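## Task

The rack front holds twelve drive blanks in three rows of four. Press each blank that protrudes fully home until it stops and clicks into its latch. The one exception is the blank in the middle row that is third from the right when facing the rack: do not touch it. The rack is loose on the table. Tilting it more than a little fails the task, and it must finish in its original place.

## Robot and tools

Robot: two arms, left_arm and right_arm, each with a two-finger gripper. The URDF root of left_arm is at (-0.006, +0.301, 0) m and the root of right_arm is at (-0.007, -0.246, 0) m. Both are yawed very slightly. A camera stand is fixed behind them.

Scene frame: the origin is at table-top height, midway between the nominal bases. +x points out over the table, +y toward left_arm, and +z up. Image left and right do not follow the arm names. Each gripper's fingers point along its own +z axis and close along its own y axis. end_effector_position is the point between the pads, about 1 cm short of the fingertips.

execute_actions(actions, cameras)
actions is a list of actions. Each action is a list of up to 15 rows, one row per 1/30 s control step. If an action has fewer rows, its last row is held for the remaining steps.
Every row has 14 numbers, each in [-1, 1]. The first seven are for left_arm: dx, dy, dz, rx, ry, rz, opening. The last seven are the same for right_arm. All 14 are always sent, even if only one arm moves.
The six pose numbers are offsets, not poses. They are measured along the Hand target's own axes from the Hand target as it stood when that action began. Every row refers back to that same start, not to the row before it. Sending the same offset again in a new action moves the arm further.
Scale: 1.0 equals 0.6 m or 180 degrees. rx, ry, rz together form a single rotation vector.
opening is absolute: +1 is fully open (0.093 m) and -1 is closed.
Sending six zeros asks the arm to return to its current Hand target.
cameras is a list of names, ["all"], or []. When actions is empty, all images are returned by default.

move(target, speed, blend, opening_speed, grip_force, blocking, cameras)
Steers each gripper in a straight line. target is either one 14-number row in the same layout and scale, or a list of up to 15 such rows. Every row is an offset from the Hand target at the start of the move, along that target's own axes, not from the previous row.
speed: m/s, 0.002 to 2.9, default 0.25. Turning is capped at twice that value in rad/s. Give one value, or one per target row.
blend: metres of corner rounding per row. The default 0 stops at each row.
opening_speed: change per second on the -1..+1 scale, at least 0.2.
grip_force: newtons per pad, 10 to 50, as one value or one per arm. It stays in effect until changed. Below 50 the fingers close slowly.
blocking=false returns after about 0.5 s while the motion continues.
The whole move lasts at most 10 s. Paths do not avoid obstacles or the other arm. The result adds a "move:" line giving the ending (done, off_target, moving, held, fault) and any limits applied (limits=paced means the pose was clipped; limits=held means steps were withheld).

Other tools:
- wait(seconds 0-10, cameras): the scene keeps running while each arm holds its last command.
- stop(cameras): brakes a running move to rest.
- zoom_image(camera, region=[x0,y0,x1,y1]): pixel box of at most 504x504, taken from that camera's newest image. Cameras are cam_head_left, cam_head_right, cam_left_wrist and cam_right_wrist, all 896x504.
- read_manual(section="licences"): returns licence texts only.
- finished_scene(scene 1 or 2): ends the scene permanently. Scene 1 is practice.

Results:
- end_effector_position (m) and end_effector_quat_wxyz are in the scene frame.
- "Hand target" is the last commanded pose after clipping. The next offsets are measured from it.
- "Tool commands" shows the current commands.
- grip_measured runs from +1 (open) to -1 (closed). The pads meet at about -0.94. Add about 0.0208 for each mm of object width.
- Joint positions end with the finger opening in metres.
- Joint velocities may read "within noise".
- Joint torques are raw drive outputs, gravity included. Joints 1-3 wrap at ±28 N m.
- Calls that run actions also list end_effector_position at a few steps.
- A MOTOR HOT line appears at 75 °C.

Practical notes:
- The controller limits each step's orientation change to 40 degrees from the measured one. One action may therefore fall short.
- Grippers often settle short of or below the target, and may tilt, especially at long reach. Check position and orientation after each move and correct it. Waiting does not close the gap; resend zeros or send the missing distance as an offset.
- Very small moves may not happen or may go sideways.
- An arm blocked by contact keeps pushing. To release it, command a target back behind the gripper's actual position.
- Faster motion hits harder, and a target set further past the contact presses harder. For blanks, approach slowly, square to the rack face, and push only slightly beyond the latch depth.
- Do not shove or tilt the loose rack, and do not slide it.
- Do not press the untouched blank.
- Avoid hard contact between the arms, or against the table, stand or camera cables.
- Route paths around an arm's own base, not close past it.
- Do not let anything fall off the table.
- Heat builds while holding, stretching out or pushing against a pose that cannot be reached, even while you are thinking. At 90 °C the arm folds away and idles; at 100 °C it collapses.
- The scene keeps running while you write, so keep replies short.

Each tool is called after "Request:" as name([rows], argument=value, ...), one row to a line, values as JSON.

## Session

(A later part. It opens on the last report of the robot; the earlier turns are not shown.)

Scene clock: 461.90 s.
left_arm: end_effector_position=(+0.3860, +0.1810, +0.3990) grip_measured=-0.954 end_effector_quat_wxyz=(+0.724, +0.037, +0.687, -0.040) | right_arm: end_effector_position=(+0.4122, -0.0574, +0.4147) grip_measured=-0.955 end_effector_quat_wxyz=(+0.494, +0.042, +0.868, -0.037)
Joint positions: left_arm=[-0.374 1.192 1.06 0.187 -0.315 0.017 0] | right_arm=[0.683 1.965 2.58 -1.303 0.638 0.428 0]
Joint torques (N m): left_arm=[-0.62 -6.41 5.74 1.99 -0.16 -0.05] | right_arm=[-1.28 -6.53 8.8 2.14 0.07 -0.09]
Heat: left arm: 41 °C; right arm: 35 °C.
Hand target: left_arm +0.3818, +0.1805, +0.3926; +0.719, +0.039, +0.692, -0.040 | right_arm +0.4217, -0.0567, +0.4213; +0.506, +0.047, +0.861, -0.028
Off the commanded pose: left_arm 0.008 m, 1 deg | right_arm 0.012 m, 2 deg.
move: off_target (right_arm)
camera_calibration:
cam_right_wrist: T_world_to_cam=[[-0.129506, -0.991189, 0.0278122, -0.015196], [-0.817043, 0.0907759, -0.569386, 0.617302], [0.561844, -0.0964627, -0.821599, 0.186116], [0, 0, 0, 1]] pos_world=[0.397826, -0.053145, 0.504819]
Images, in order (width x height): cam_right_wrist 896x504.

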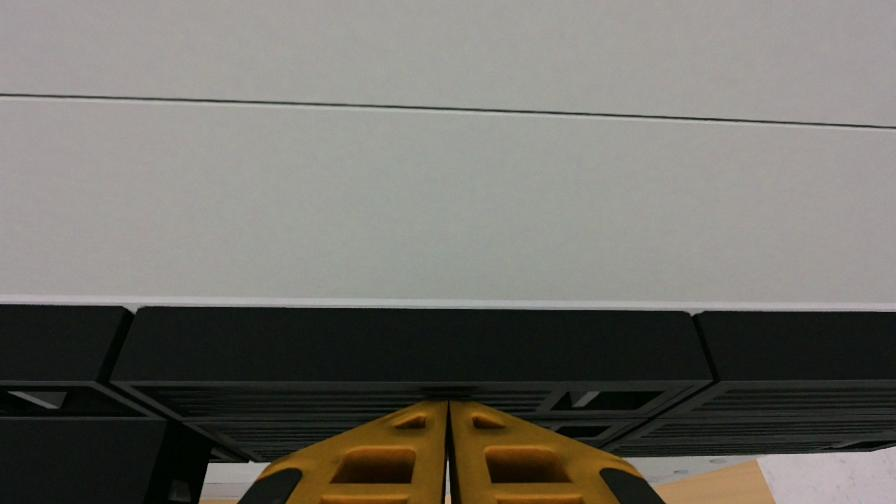

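Request:
move([
  [-0.0019, 0, -0.0508, 0, 0, 0, -0.96, 0.0244, 0, -0.0437, 0, 0, 0, -0.96],
  [0.0442, -0.1822, -0.0525, 0, 0, -0.5, -0.96, 0.1086, 0, -0.0922, 0, -0.1667, 0, -0.96],
  [-0.0025, -0.1822, -0.0508, 0, 0, -0.5, 1.0, 0.1086, 0, -0.0922, 0, -0.1667, 0, -0.96],
], speed=0.25, blend=[0.01, 0.005, 0], cameras=["cam_left_wrist", "cam_right_wrist", "cam_head_left"])

Scene clock: 480.73 s.
left_arm: end_effector_position=(+0.3390, +0.0783, +0.3872) grip_measured=+1.000 end_effector_quat_wxyz=(+0.483, -0.458, +0.521, -0.534) | right_arm: end_effector_position=(+0.3488, -0.0447, +0.3821) grip_measured=-0.955 end_effector_quat_wxyz=(+0.703, +0.032, +0.709, -0.047)
Joint positions: left_arm=[-0.802 1.281 1.084 0.247 -0.738 -1.523 0.093] | right_arm=[0.903 1.356 1.166 0.177 0.974 -0.012 0]
Joint torques (N m): left_arm=[-0.5 -4.53 9.42 1.69 -0.21 -0.07] | right_arm=[0.8 -7.46 7.68 2.1 0.03 -0.06]
Heat: left arm: 40 °C; right arm: 35 °C.
Hand target: left_arm +0.3394, +0.0753, +0.3927; +0.481, -0.462, +0.517, -0.537 | right_arm +0.3421, -0.0479, +0.3914; +0.712, +0.039, +0.700, -0.039
Off the commanded pose: left_arm 0.006 m, 1 deg | right_arm 0.012 m, 2 deg.
move: off_target (right_arm)
camera_calibration:
cam_left_wrist: T_world_to_cam=[[-0.040272, -0.0107686, 0.999131, -0.371349], [-0.518694, -0.85443, -0.030116, 0.29347], [0.854011, -0.519456, 0.028824, -0.178156], [0, 0, 0, 1]] pos_world=[0.289413, 0.154206, 0.384999]
cam_right_wrist: T_world_to_cam=[[-0.131219, -0.991237, 0.0151799, -0.004429], [-0.420773, 0.0418236, -0.906202, 0.534139], [0.897626, -0.125298, -0.422574, -0.0746535], [0, 0, 0, 1]] pos_world=[0.291181, -0.0360838, 0.452558]
Images, in order (width x height): cam_head_left 896x504, cam_left_wrist 896x504, cam_right_wrist 896x504.

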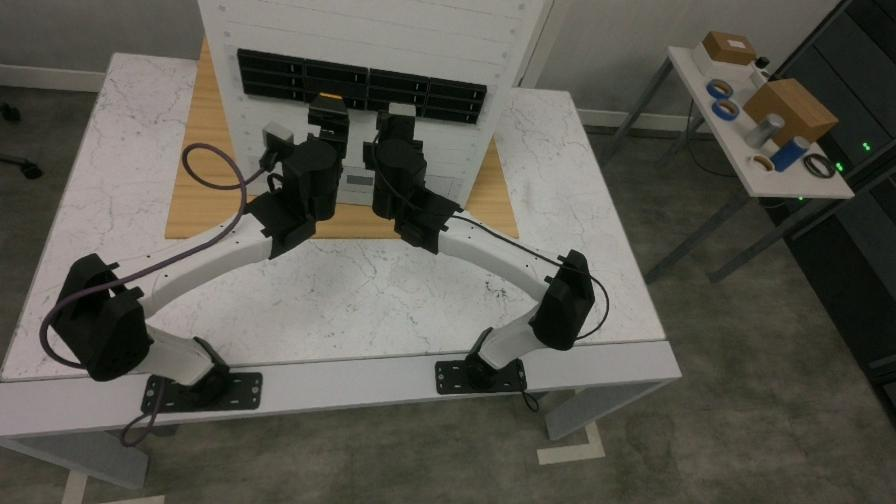

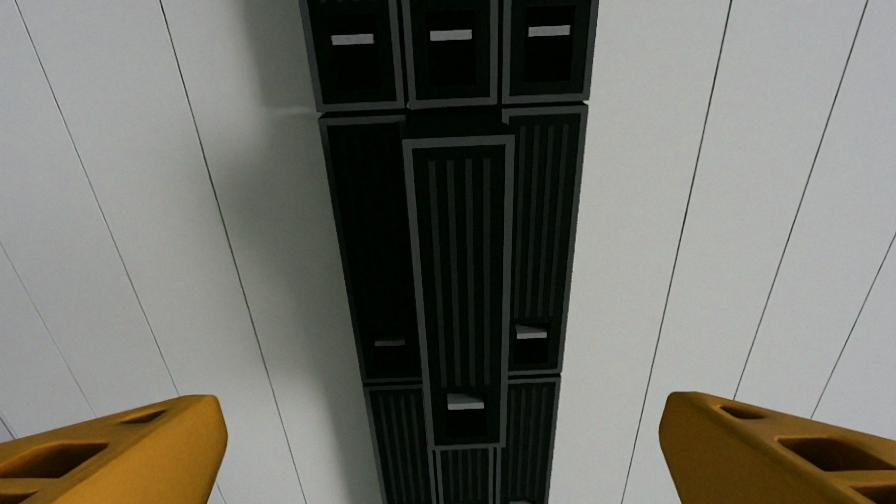

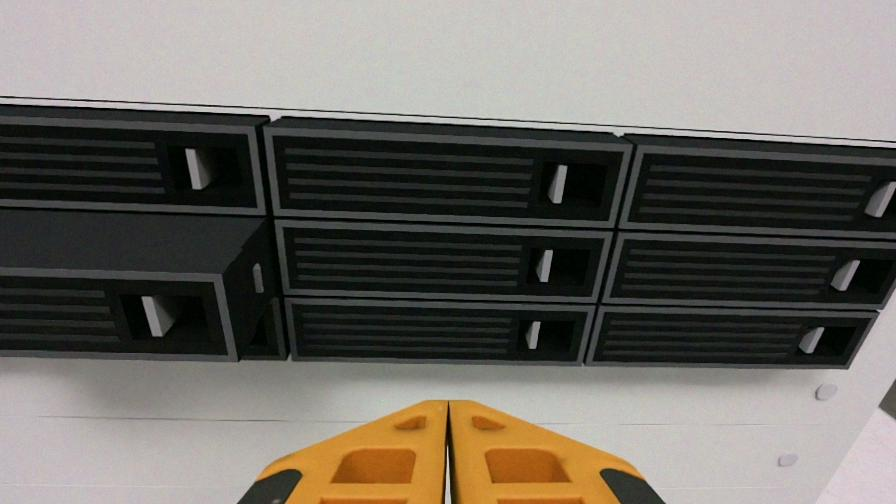

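Request:
move([
  [0, 0.05, -0.0019, 0, 0, 0, 1.0, 0, 0, 0, 0, 0, 0, -0.96],
  [0, 0.01, -0.0004, 0, 0, 0, 1.0, 0, 0, 0, 0, 0, 0, -0.96],
], speed=0.15, blend=0.004, cameras=["cam_left_wrist"])

Scene clock: 490.03 s.
left_arm: end_effector_position=(+0.3397, +0.0776, +0.3773) grip_measured=+1.000 end_effector_quat_wxyz=(+0.483, -0.459, +0.524, -0.531) | right_arm: end_effector_position=(+0.3488, -0.0447, +0.3821) grip_measured=-0.955 end_effector_quat_wxyz=(+0.703, +0.032, +0.709, -0.047)
Joint positions: left_arm=[-0.802 1.284 1.054 0.271 -0.738 -1.525 0.093] | right_arm=[0.903 1.356 1.166 0.177 0.974 -0.012 0]
Joint torques (N m): left_arm=[-0.59 -4.88 9.85 1.76 -0.23 -0.06] | right_arm=[0.79 -7.42 7.71 2.09 0.02 -0.07]
Heat: left arm: 42 °C; right arm: 35 °C.
Hand target: left_arm +0.3394, +0.0752, +0.3867; +0.481, -0.462, +0.517, -0.537 | right_arm +0.3421, -0.0479, +0.3914; +0.712, +0.039, +0.700, -0.039
Off the commanded pose: left_arm 0.010 m, 1 deg | right_arm 0.012 m, 2 deg.
move: off_target (right_arm)
camera_calibration:
cam_left_wrist: T_world_to_cam=[[-0.0342298, -0.0154825, 0.999294, -0.36321], [-0.518291, -0.854643, -0.0309949, 0.293205], [0.854519, -0.518986, 0.0212298, -0.176214], [0, 0, 0, 1]] pos_world=[0.290111, 0.15351, 0.375783]
Images, in order (width x height): cam_left_wrist 896x504.

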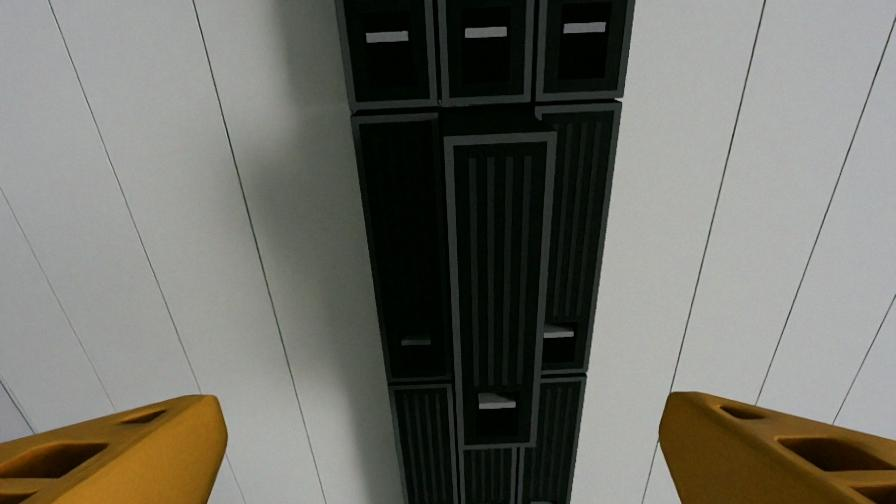

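Request:
move(target=[0, 0.0028, 0.0708, 0, 0, 0, 1.0, 0, 0, 0, 0, 0, 0, -0.96], speed=0.15, cameras=["cam_left_wrist"])

Scene clock: 494.90 s.
left_arm: end_effector_position=(+0.3772, +0.0714, +0.3752) grip_measured=+1.000 end_effector_quat_wxyz=(+0.482, -0.459, +0.530, -0.526) | right_arm: end_effector_position=(+0.3488, -0.0447, +0.3821) grip_measured=-0.955 end_effector_quat_wxyz=(+0.703, +0.032, +0.709, -0.047)
Joint positions: left_arm=[-0.722 1.402 1.15 0.274 -0.658 -1.53 0.093] | right_arm=[0.903 1.356 1.166 0.177 0.974 -0.012 0]
Joint torques (N m): left_arm=[0.57 -5.78 10.1 2.01 -0.05 -0.08] | right_arm=[0.79 -7.47 7.68 2.09 0.03 -0.07]
Heat: left arm: 42 °C; right arm: 35 °C.
Hand target: left_arm +0.3816, +0.0706, +0.3868; +0.481, -0.462, +0.517, -0.537 | right_arm +0.3421, -0.0479, +0.3914; +0.712, +0.039, +0.700, -0.039
Off the commanded pose: left_arm 0.012 m, 2 deg | right_arm 0.012 m, 2 deg.
move: off_target (left_arm, right_arm)
camera_calibration:
cam_left_wrist: T_world_to_cam=[[-0.0224929, -0.0268885, 0.999385, -0.363487], [-0.518726, -0.854238, -0.0346581, 0.30883], [0.854645, -0.519187, 0.00526656, -0.205564], [0, 0, 0, 1]] pos_world=[0.327706, 0.147315, 0.37505]
Images, in order (width x height): cam_left_wrist 896x504.

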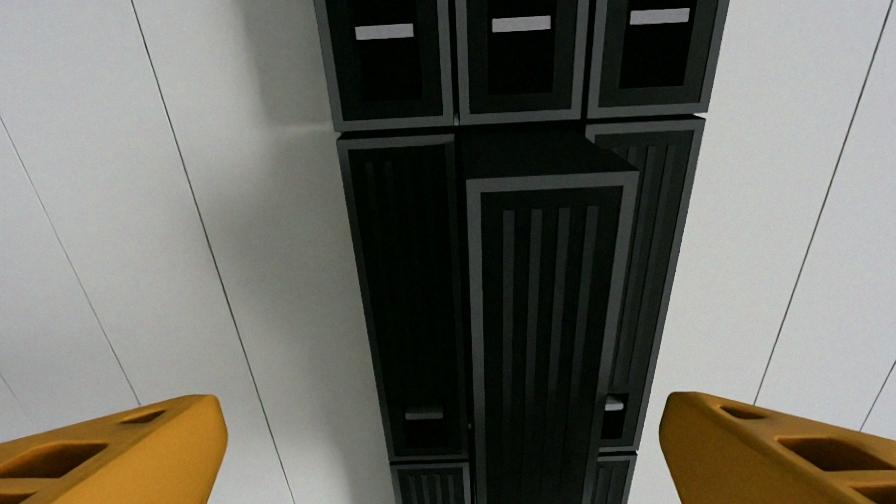

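Request:
move(target=[0, 0.0026, 0.0667, 0, 0, 0, 1.0, 0, 0, 0, 0, 0, 0, -0.96], speed=0.06, cameras=["cam_left_wrist", "cam_right_wrist"])

Scene clock: 501.17 s.
left_arm: end_effector_position=(+0.4117, +0.0678, +0.3768) grip_measured=+1.000 end_effector_quat_wxyz=(+0.482, -0.462, +0.526, -0.527) | right_arm: end_effector_position=(+0.3488, -0.0447, +0.3821) grip_measured=-0.955 end_effector_quat_wxyz=(+0.703, +0.032, +0.709, -0.047)
Joint positions: left_arm=[-0.659 1.51 1.249 0.285 -0.599 -1.537 0.093] | right_arm=[0.903 1.356 1.166 0.177 0.974 -0.012 0]
Joint torques (N m): left_arm=[1.51 -5.41 11.15 2.03 0.13 -0.06] | right_arm=[0.8 -7.47 7.68 2.1 0.02 -0.07]
Heat: left arm: 43 °C; right arm: 35 °C.
Hand target: left_arm +0.4214, +0.0660, +0.3867; +0.481, -0.462, +0.517, -0.537 | right_arm +0.3421, -0.0479, +0.3914; +0.712, +0.039, +0.700, -0.039
Off the commanded pose: left_arm 0.014 m, 2 deg | right_arm 0.012 m, 2 deg.
move: off_target (left_arm, right_arm)
camera_calibration:
cam_left_wrist: T_world_to_cam=[[-0.0238805, -0.0191282, 0.999532, -0.364396], [-0.515175, -0.856605, -0.0287014, 0.320125], [0.856753, -0.515619, 0.0106018, -0.239964], [0, 0, 0, 1]] pos_world=[0.361809, 0.143521, 0.375957]
cam_right_wrist: T_world_to_cam=[[-0.131219, -0.991237, 0.0151799, -0.004429], [-0.420773, 0.0418236, -0.906202, 0.534139], [0.897626, -0.125298, -0.422574, -0.0746535], [0, 0, 0, 1]] pos_world=[0.291181, -0.0360838, 0.452558]
Images, in order (width x height): cam_left_wrist 896x504, cam_right_wrist 896x504.

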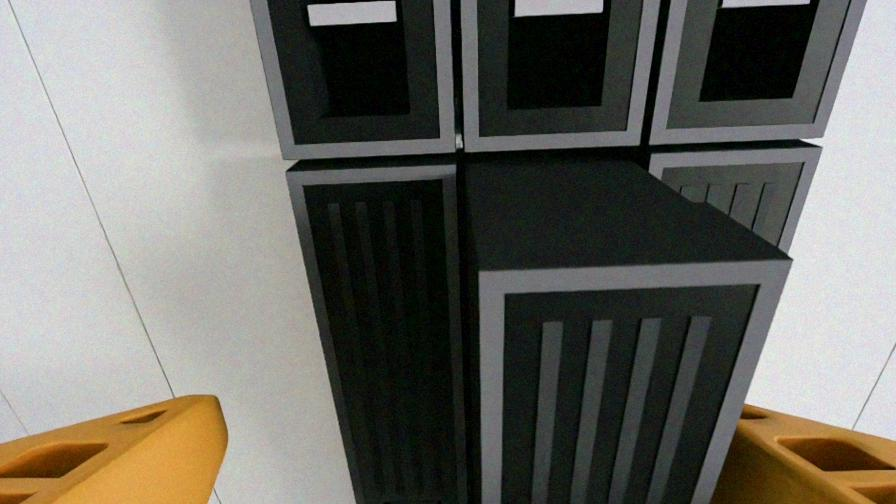

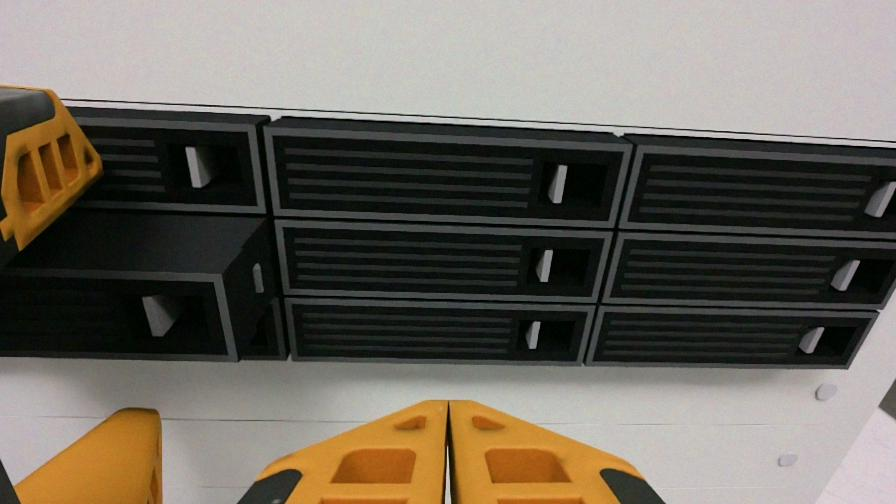

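Request:
move(target=[0, -0.0052, -0.1333, 0, 0, 0, 1.0, 0, 0, -0.06, 0, 0, 0, -0.96], speed=0.2, cameras=["all"])

Scene clock: 513.90 s.
left_arm: end_effector_position=(+0.3450, +0.0735, +0.3943) grip_measured=+1.000 end_effector_quat_wxyz=(+0.479, -0.462, +0.509, -0.546) | right_arm: end_effector_position=(+0.3115, -0.0404, +0.3853) grip_measured=-0.955 end_effector_quat_wxyz=(+0.707, +0.034, +0.705, -0.043)
Joint positions: left_arm=[-0.797 1.312 1.115 0.271 -0.731 -1.538 0.093] | right_arm=[1.018 1.281 1.111 0.177 1.087 -0.019 0]
Joint torques (N m): left_arm=[-0.53 -6.99 5.46 1.76 -0.17 0.05] | right_arm=[0.7 -6.23 7.71 1.91 0.06 -0.08]
Heat: left arm: 43 °C; right arm: 35 °C.
Hand target: left_arm +0.3419, +0.0750, +0.3867; +0.481, -0.462, +0.517, -0.537 | right_arm +0.3064, -0.0439, +0.3907; +0.712, +0.038, +0.700, -0.039
Off the commanded pose: left_arm 0.008 m, 1 deg | right_arm 0.008 m, 1 deg.
move: done
camera_calibration:
cam_left_wrist: T_world_to_cam=[[-0.0547815, 0.021055, 0.998276, -0.375224], [-0.519925, -0.854147, -0.0105163, 0.285443], [0.852454, -0.519605, 0.0577385, -0.196919], [0, 0, 0, 1]] pos_world=[0.295718, 0.14939, 0.388949]
cam_right_wrist: T_world_to_cam=[[-0.129469, -0.991569, 0.00540149, -0.00189353], [-0.410545, 0.0486449, -0.910542, 0.51994], [0.902602, -0.120105, -0.413382, -0.044177], [0, 0, 0, 1]] pos_world=[0.253088, -0.0324758, 0.455175]

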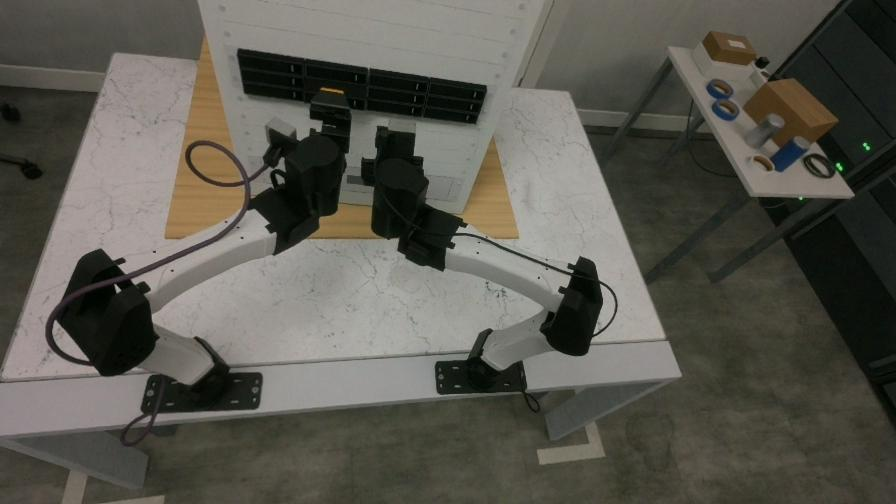

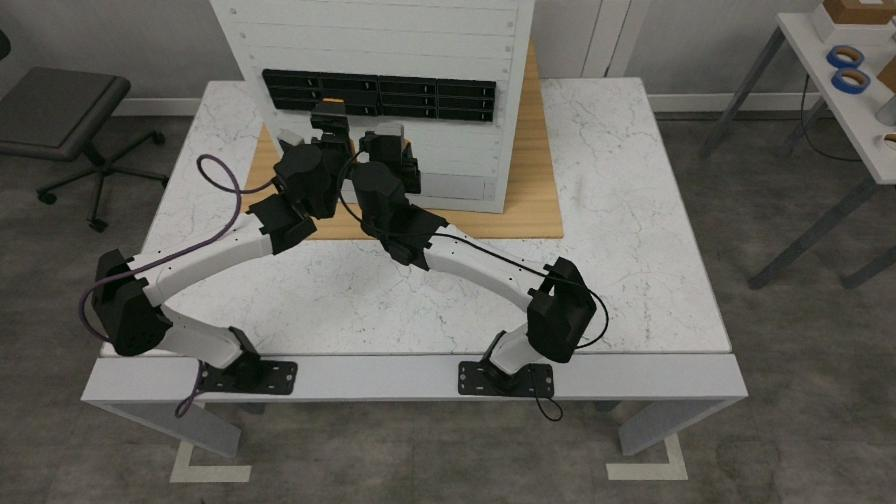

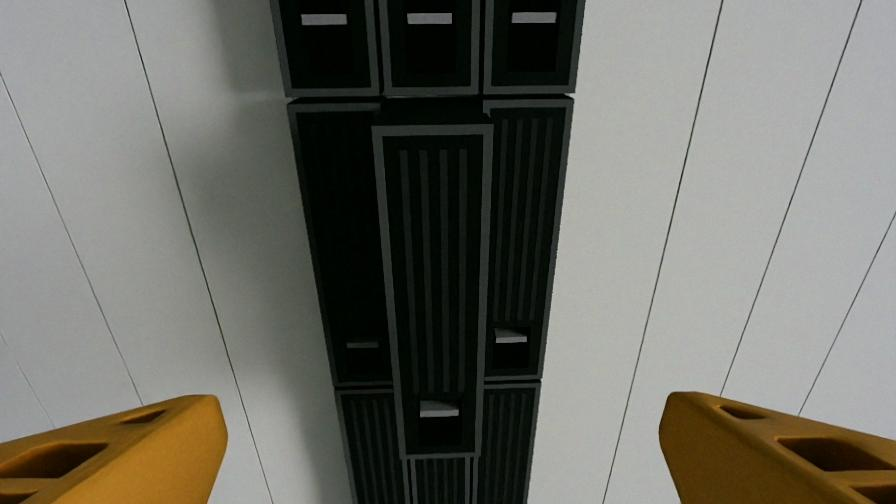

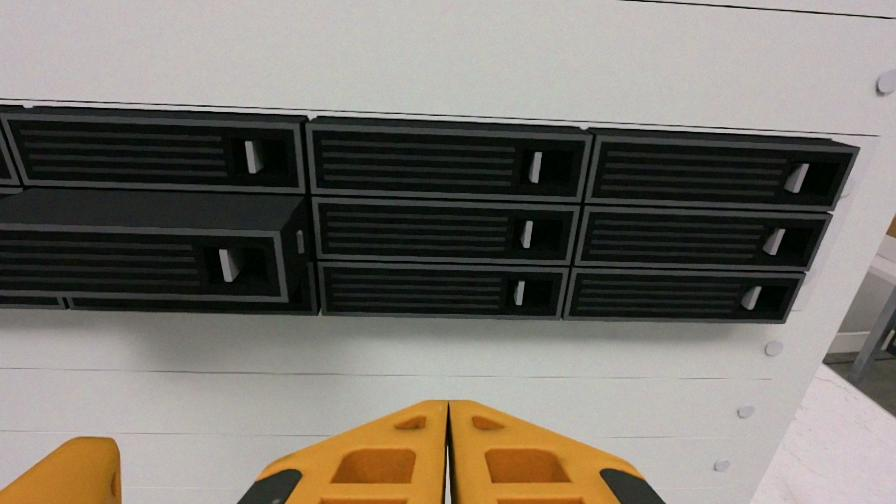

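Request:
move([
  [0, 0, 0, 0, 0, 0, 1.0, 0.0770, 0, 0.0487, 0, 0, 0.5, -0.96],
  [0, 0, 0, 0, 0, 0, 1.0, 0.0337, 0, 0.1005, 0, 0, 0.5, 1.0],
], speed=0.25, blend=[0.005, 0], cameras=["cam_left_wrist", "cam_right_wrist", "cam_head_left"])

Scene clock: 535.90 s.
left_arm: end_effector_position=(+0.3450, +0.0736, +0.3943) grip_measured=+1.000 end_effector_quat_wxyz=(+0.479, -0.462, +0.509, -0.546) | right_arm: end_effector_position=(+0.3634, -0.0510, +0.3590) grip_measured=+1.000 end_effector_quat_wxyz=(+0.535, +0.518, +0.482, +0.462)
Joint positions: left_arm=[-0.797 1.312 1.115 0.271 -0.731 -1.538 0.093] | right_arm=[0.85 1.374 1.082 0.29 0.917 1.535 0.093]
Joint torques (N m): left_arm=[-0.57 -7.06 5.42 1.77 -0.17 0.07] | right_arm=[-0.54 -4.31 12.18 1.84 -0.11 0.15]
Heat: left arm: 40 °C; right arm: 35 °C.
Hand target: left_arm +0.3419, +0.0749, +0.3867; +0.481, -0.462, +0.517, -0.537 | right_arm +0.3666, -0.0506, +0.3714; +0.531, +0.523, +0.468, +0.475
Off the commanded pose: left_arm 0.008 m, 1 deg | right_arm 0.013 m, 2 deg.
move: off_target (right_arm); target 2's new opening was sent with right_arm's hand 0.013 m and 2 deg from that target
camera_calibration:
cam_left_wrist: T_world_to_cam=[[-0.0547884, 0.021035, 0.998276, -0.375221], [-0.519616, -0.854335, -0.0105162, 0.285466], [0.852641, -0.519297, 0.0577377, -0.196968], [0, 0, 0, 1]] pos_world=[0.295718, 0.149491, 0.388949]
cam_right_wrist: T_world_to_cam=[[-0.02417, -0.0272539, -0.999336, 0.366108], [-0.316263, 0.948496, -0.0182183, 0.209089], [0.948363, 0.315613, -0.0315446, -0.234767], [0, 0, 0, 1]] pos_world=[0.29762, -0.114247, 0.362269]
Images, in order (width x height): cam_head_left 896x504, cam_left_wrist 896x504, cam_right_wrist 896x504.

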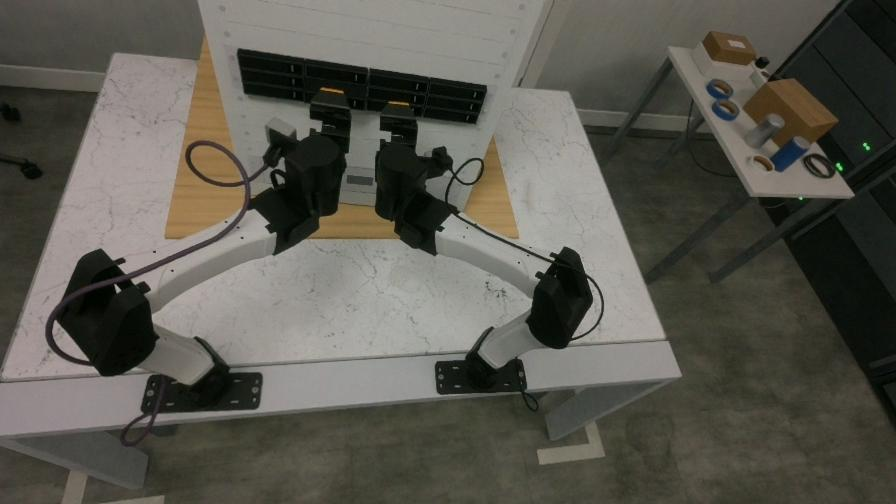

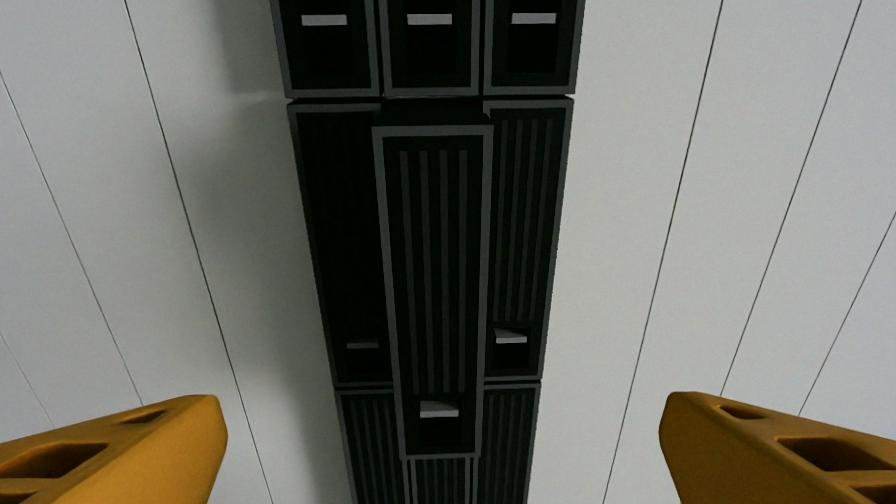

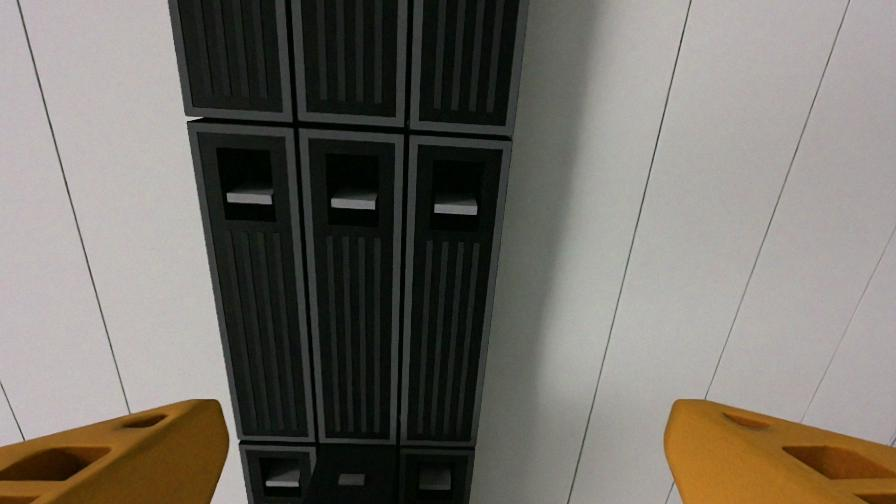

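Request:
move(target=[0, 0, 0, 0, 0, 0, 1.0, 0, 0, 0.1, 0, 0, 0, 1.0], speed=0.08, cameras=["cam_right_wrist"])

Scene clock: 544.53 s.
left_arm: end_effector_position=(+0.3450, +0.0736, +0.3943) grip_measured=+1.000 end_effector_quat_wxyz=(+0.479, -0.462, +0.509, -0.546) | right_arm: end_effector_position=(+0.4110, -0.0572, +0.3569) grip_measured=+1.000 end_effector_quat_wxyz=(+0.533, +0.524, +0.482, +0.458)
Joint positions: left_arm=[-0.797 1.312 1.115 0.271 -0.731 -1.538 0.093] | right_arm=[0.734 1.496 1.191 0.287 0.811 1.549 0.093]
Joint torques (N m): left_arm=[-0.44 -7.04 5.61 1.78 -0.2 0.07] | right_arm=[-2.71 -3.02 14.64 2.07 -0.47 0.04]
Heat: left arm: 39 °C; right arm: 36 °C.
Hand target: left_arm +0.3419, +0.0749, +0.3867; +0.481, -0.462, +0.517, -0.537 | right_arm +0.4263, -0.0572, +0.3724; +0.531, +0.523, +0.468, +0.475
Off the commanded pose: left_arm 0.008 m, 1 deg | right_arm 0.022 m, 3 deg.
move: off_target (right_arm)
camera_calibration:
cam_right_wrist: T_world_to_cam=[[-0.0355028, -0.0233432, -0.999097, 0.36975], [-0.306882, 0.95168, -0.0113303, 0.223887], [0.951085, 0.306203, -0.0409509, -0.276188], [0, 0, 0, 1]] pos_world=[0.344512, -0.119868, 0.360642]
Images, in order (width x height): cam_right_wrist 896x504.

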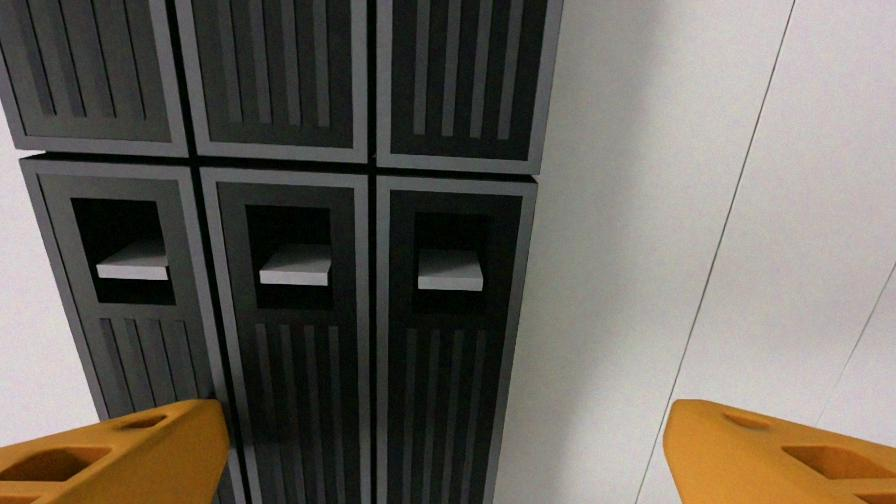

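Request:
move(target=[0, 0, 0, 0, 0, 0, 1.0, 0, 0, -0.15, 0, 0, 0, 1.0], speed=0.2, cameras=["cam_head_left", "cam_head_right"])

Scene clock: 553.37 s.
left_arm: end_effector_position=(+0.3450, +0.0736, +0.3943) grip_measured=+1.000 end_effector_quat_wxyz=(+0.479, -0.462, +0.509, -0.546) | right_arm: end_effector_position=(+0.3416, -0.0436, +0.3675) grip_measured=+1.000 end_effector_quat_wxyz=(+0.529, +0.521, +0.473, +0.474)
Joint positions: left_arm=[-0.797 1.312 1.115 0.271 -0.731 -1.538 0.093] | right_arm=[0.922 1.336 1.074 0.278 0.985 1.55 0.093]
Joint torques (N m): left_arm=[-0.69 -6.99 5.52 1.71 -0.16 0.06] | right_arm=[0.55 -6.57 7.77 1.8 0.1 -0.06]
Heat: left arm: 39 °C; right arm: 38 °C.
Hand target: left_arm +0.3419, +0.0749, +0.3867; +0.481, -0.462, +0.517, -0.537 | right_arm +0.3368, -0.0473, +0.3710; +0.531, +0.523, +0.468, +0.475
Off the commanded pose: left_arm 0.008 m, 1 deg | right_arm 0.007 m, 1 deg.
move: done
Images, in order (width x height): cam_head_left 896x504, cam_head_right 896x504.

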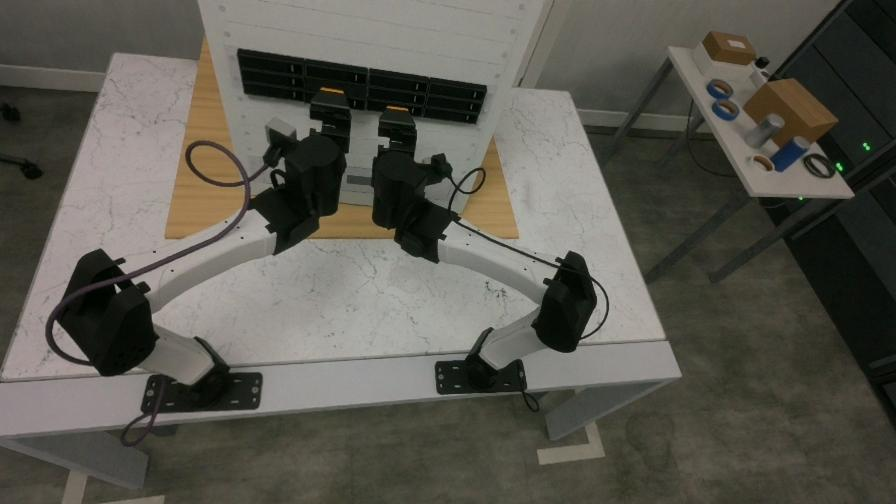

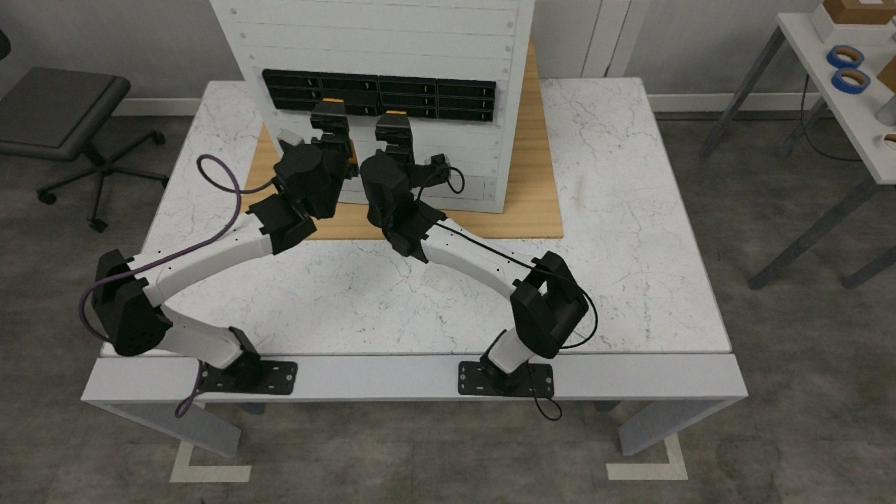

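Request:
finished_scene(scene=1)

The scene is finished: the task was done.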